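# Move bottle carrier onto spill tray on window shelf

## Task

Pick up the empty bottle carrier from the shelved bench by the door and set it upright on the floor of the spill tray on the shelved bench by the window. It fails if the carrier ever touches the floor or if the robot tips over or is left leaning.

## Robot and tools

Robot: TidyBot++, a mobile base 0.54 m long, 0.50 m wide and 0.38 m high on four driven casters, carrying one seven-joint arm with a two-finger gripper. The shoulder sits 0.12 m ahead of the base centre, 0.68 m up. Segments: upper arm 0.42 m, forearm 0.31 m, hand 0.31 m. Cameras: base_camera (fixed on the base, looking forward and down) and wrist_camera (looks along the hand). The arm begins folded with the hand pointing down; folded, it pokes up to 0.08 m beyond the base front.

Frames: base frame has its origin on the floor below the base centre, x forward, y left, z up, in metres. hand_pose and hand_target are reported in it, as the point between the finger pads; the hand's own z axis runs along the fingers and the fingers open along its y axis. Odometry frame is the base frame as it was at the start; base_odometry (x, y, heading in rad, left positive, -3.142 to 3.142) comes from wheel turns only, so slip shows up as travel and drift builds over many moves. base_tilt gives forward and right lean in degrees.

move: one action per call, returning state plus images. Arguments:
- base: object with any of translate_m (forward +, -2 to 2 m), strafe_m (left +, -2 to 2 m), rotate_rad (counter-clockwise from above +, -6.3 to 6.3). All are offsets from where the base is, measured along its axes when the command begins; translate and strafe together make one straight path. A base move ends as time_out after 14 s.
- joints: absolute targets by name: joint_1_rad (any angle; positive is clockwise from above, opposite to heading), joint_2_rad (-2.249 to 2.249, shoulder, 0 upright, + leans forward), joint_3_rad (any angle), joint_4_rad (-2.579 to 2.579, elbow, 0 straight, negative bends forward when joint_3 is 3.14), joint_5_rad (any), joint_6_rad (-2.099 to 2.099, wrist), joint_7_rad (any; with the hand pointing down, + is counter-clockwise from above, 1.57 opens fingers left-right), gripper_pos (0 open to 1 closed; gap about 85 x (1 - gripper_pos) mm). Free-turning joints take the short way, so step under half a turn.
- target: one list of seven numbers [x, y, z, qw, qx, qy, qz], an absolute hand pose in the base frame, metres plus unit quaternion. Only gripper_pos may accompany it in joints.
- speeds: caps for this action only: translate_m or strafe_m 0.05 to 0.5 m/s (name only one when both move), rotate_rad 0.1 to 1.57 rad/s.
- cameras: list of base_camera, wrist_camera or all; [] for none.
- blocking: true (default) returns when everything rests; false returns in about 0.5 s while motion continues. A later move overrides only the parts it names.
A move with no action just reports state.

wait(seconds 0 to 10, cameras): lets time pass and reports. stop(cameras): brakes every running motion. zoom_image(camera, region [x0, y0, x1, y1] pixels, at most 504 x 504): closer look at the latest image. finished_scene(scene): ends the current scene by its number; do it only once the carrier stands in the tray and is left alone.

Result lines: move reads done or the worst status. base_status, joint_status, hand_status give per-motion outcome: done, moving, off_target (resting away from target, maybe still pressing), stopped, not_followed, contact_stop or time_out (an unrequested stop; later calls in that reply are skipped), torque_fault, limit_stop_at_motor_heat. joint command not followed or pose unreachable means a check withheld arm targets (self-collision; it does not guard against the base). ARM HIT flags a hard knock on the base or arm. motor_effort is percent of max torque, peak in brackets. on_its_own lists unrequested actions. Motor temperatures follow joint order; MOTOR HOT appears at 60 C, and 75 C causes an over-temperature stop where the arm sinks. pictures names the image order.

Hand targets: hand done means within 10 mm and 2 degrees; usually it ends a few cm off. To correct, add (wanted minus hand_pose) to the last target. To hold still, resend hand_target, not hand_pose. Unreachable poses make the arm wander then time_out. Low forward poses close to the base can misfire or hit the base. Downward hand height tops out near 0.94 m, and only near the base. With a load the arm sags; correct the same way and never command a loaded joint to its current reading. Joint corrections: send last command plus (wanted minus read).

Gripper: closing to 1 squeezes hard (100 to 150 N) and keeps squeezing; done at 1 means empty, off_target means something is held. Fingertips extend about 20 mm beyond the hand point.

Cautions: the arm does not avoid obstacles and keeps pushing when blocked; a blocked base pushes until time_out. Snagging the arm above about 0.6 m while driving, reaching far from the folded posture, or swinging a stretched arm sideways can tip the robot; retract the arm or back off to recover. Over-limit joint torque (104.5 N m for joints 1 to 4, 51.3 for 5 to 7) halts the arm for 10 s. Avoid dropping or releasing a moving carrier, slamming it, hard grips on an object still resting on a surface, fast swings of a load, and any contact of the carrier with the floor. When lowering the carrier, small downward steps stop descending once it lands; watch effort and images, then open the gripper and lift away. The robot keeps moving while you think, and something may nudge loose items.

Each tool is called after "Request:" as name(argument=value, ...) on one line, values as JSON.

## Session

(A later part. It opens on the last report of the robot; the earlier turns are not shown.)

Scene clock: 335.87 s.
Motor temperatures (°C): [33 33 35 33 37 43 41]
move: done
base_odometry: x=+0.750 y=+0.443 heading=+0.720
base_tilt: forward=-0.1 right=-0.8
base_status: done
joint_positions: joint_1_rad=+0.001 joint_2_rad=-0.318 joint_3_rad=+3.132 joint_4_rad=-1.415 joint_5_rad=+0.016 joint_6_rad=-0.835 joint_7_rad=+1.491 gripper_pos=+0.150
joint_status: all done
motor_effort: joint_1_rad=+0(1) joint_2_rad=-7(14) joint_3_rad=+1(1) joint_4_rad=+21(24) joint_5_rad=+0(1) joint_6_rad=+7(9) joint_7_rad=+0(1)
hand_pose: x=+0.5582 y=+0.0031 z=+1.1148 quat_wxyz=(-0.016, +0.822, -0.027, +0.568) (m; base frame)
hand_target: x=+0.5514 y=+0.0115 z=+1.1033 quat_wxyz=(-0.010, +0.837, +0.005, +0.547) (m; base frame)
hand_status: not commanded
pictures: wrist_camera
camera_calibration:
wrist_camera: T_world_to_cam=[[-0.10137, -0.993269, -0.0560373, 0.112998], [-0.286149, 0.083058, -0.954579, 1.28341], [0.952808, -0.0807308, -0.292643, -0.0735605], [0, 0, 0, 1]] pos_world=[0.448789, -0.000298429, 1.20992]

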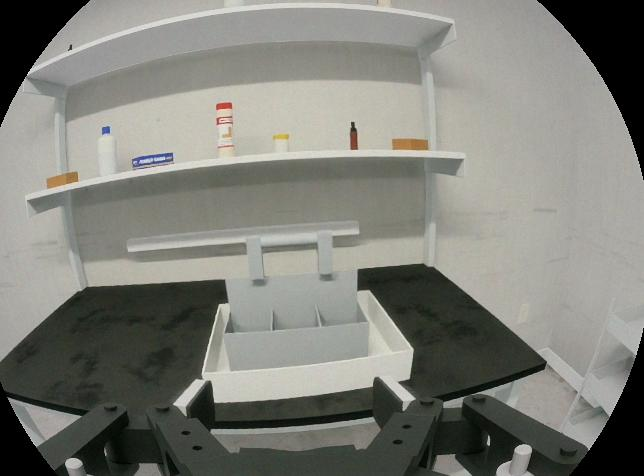

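Request:
finished_scene(scene=2)

The scene is finished: the task was done.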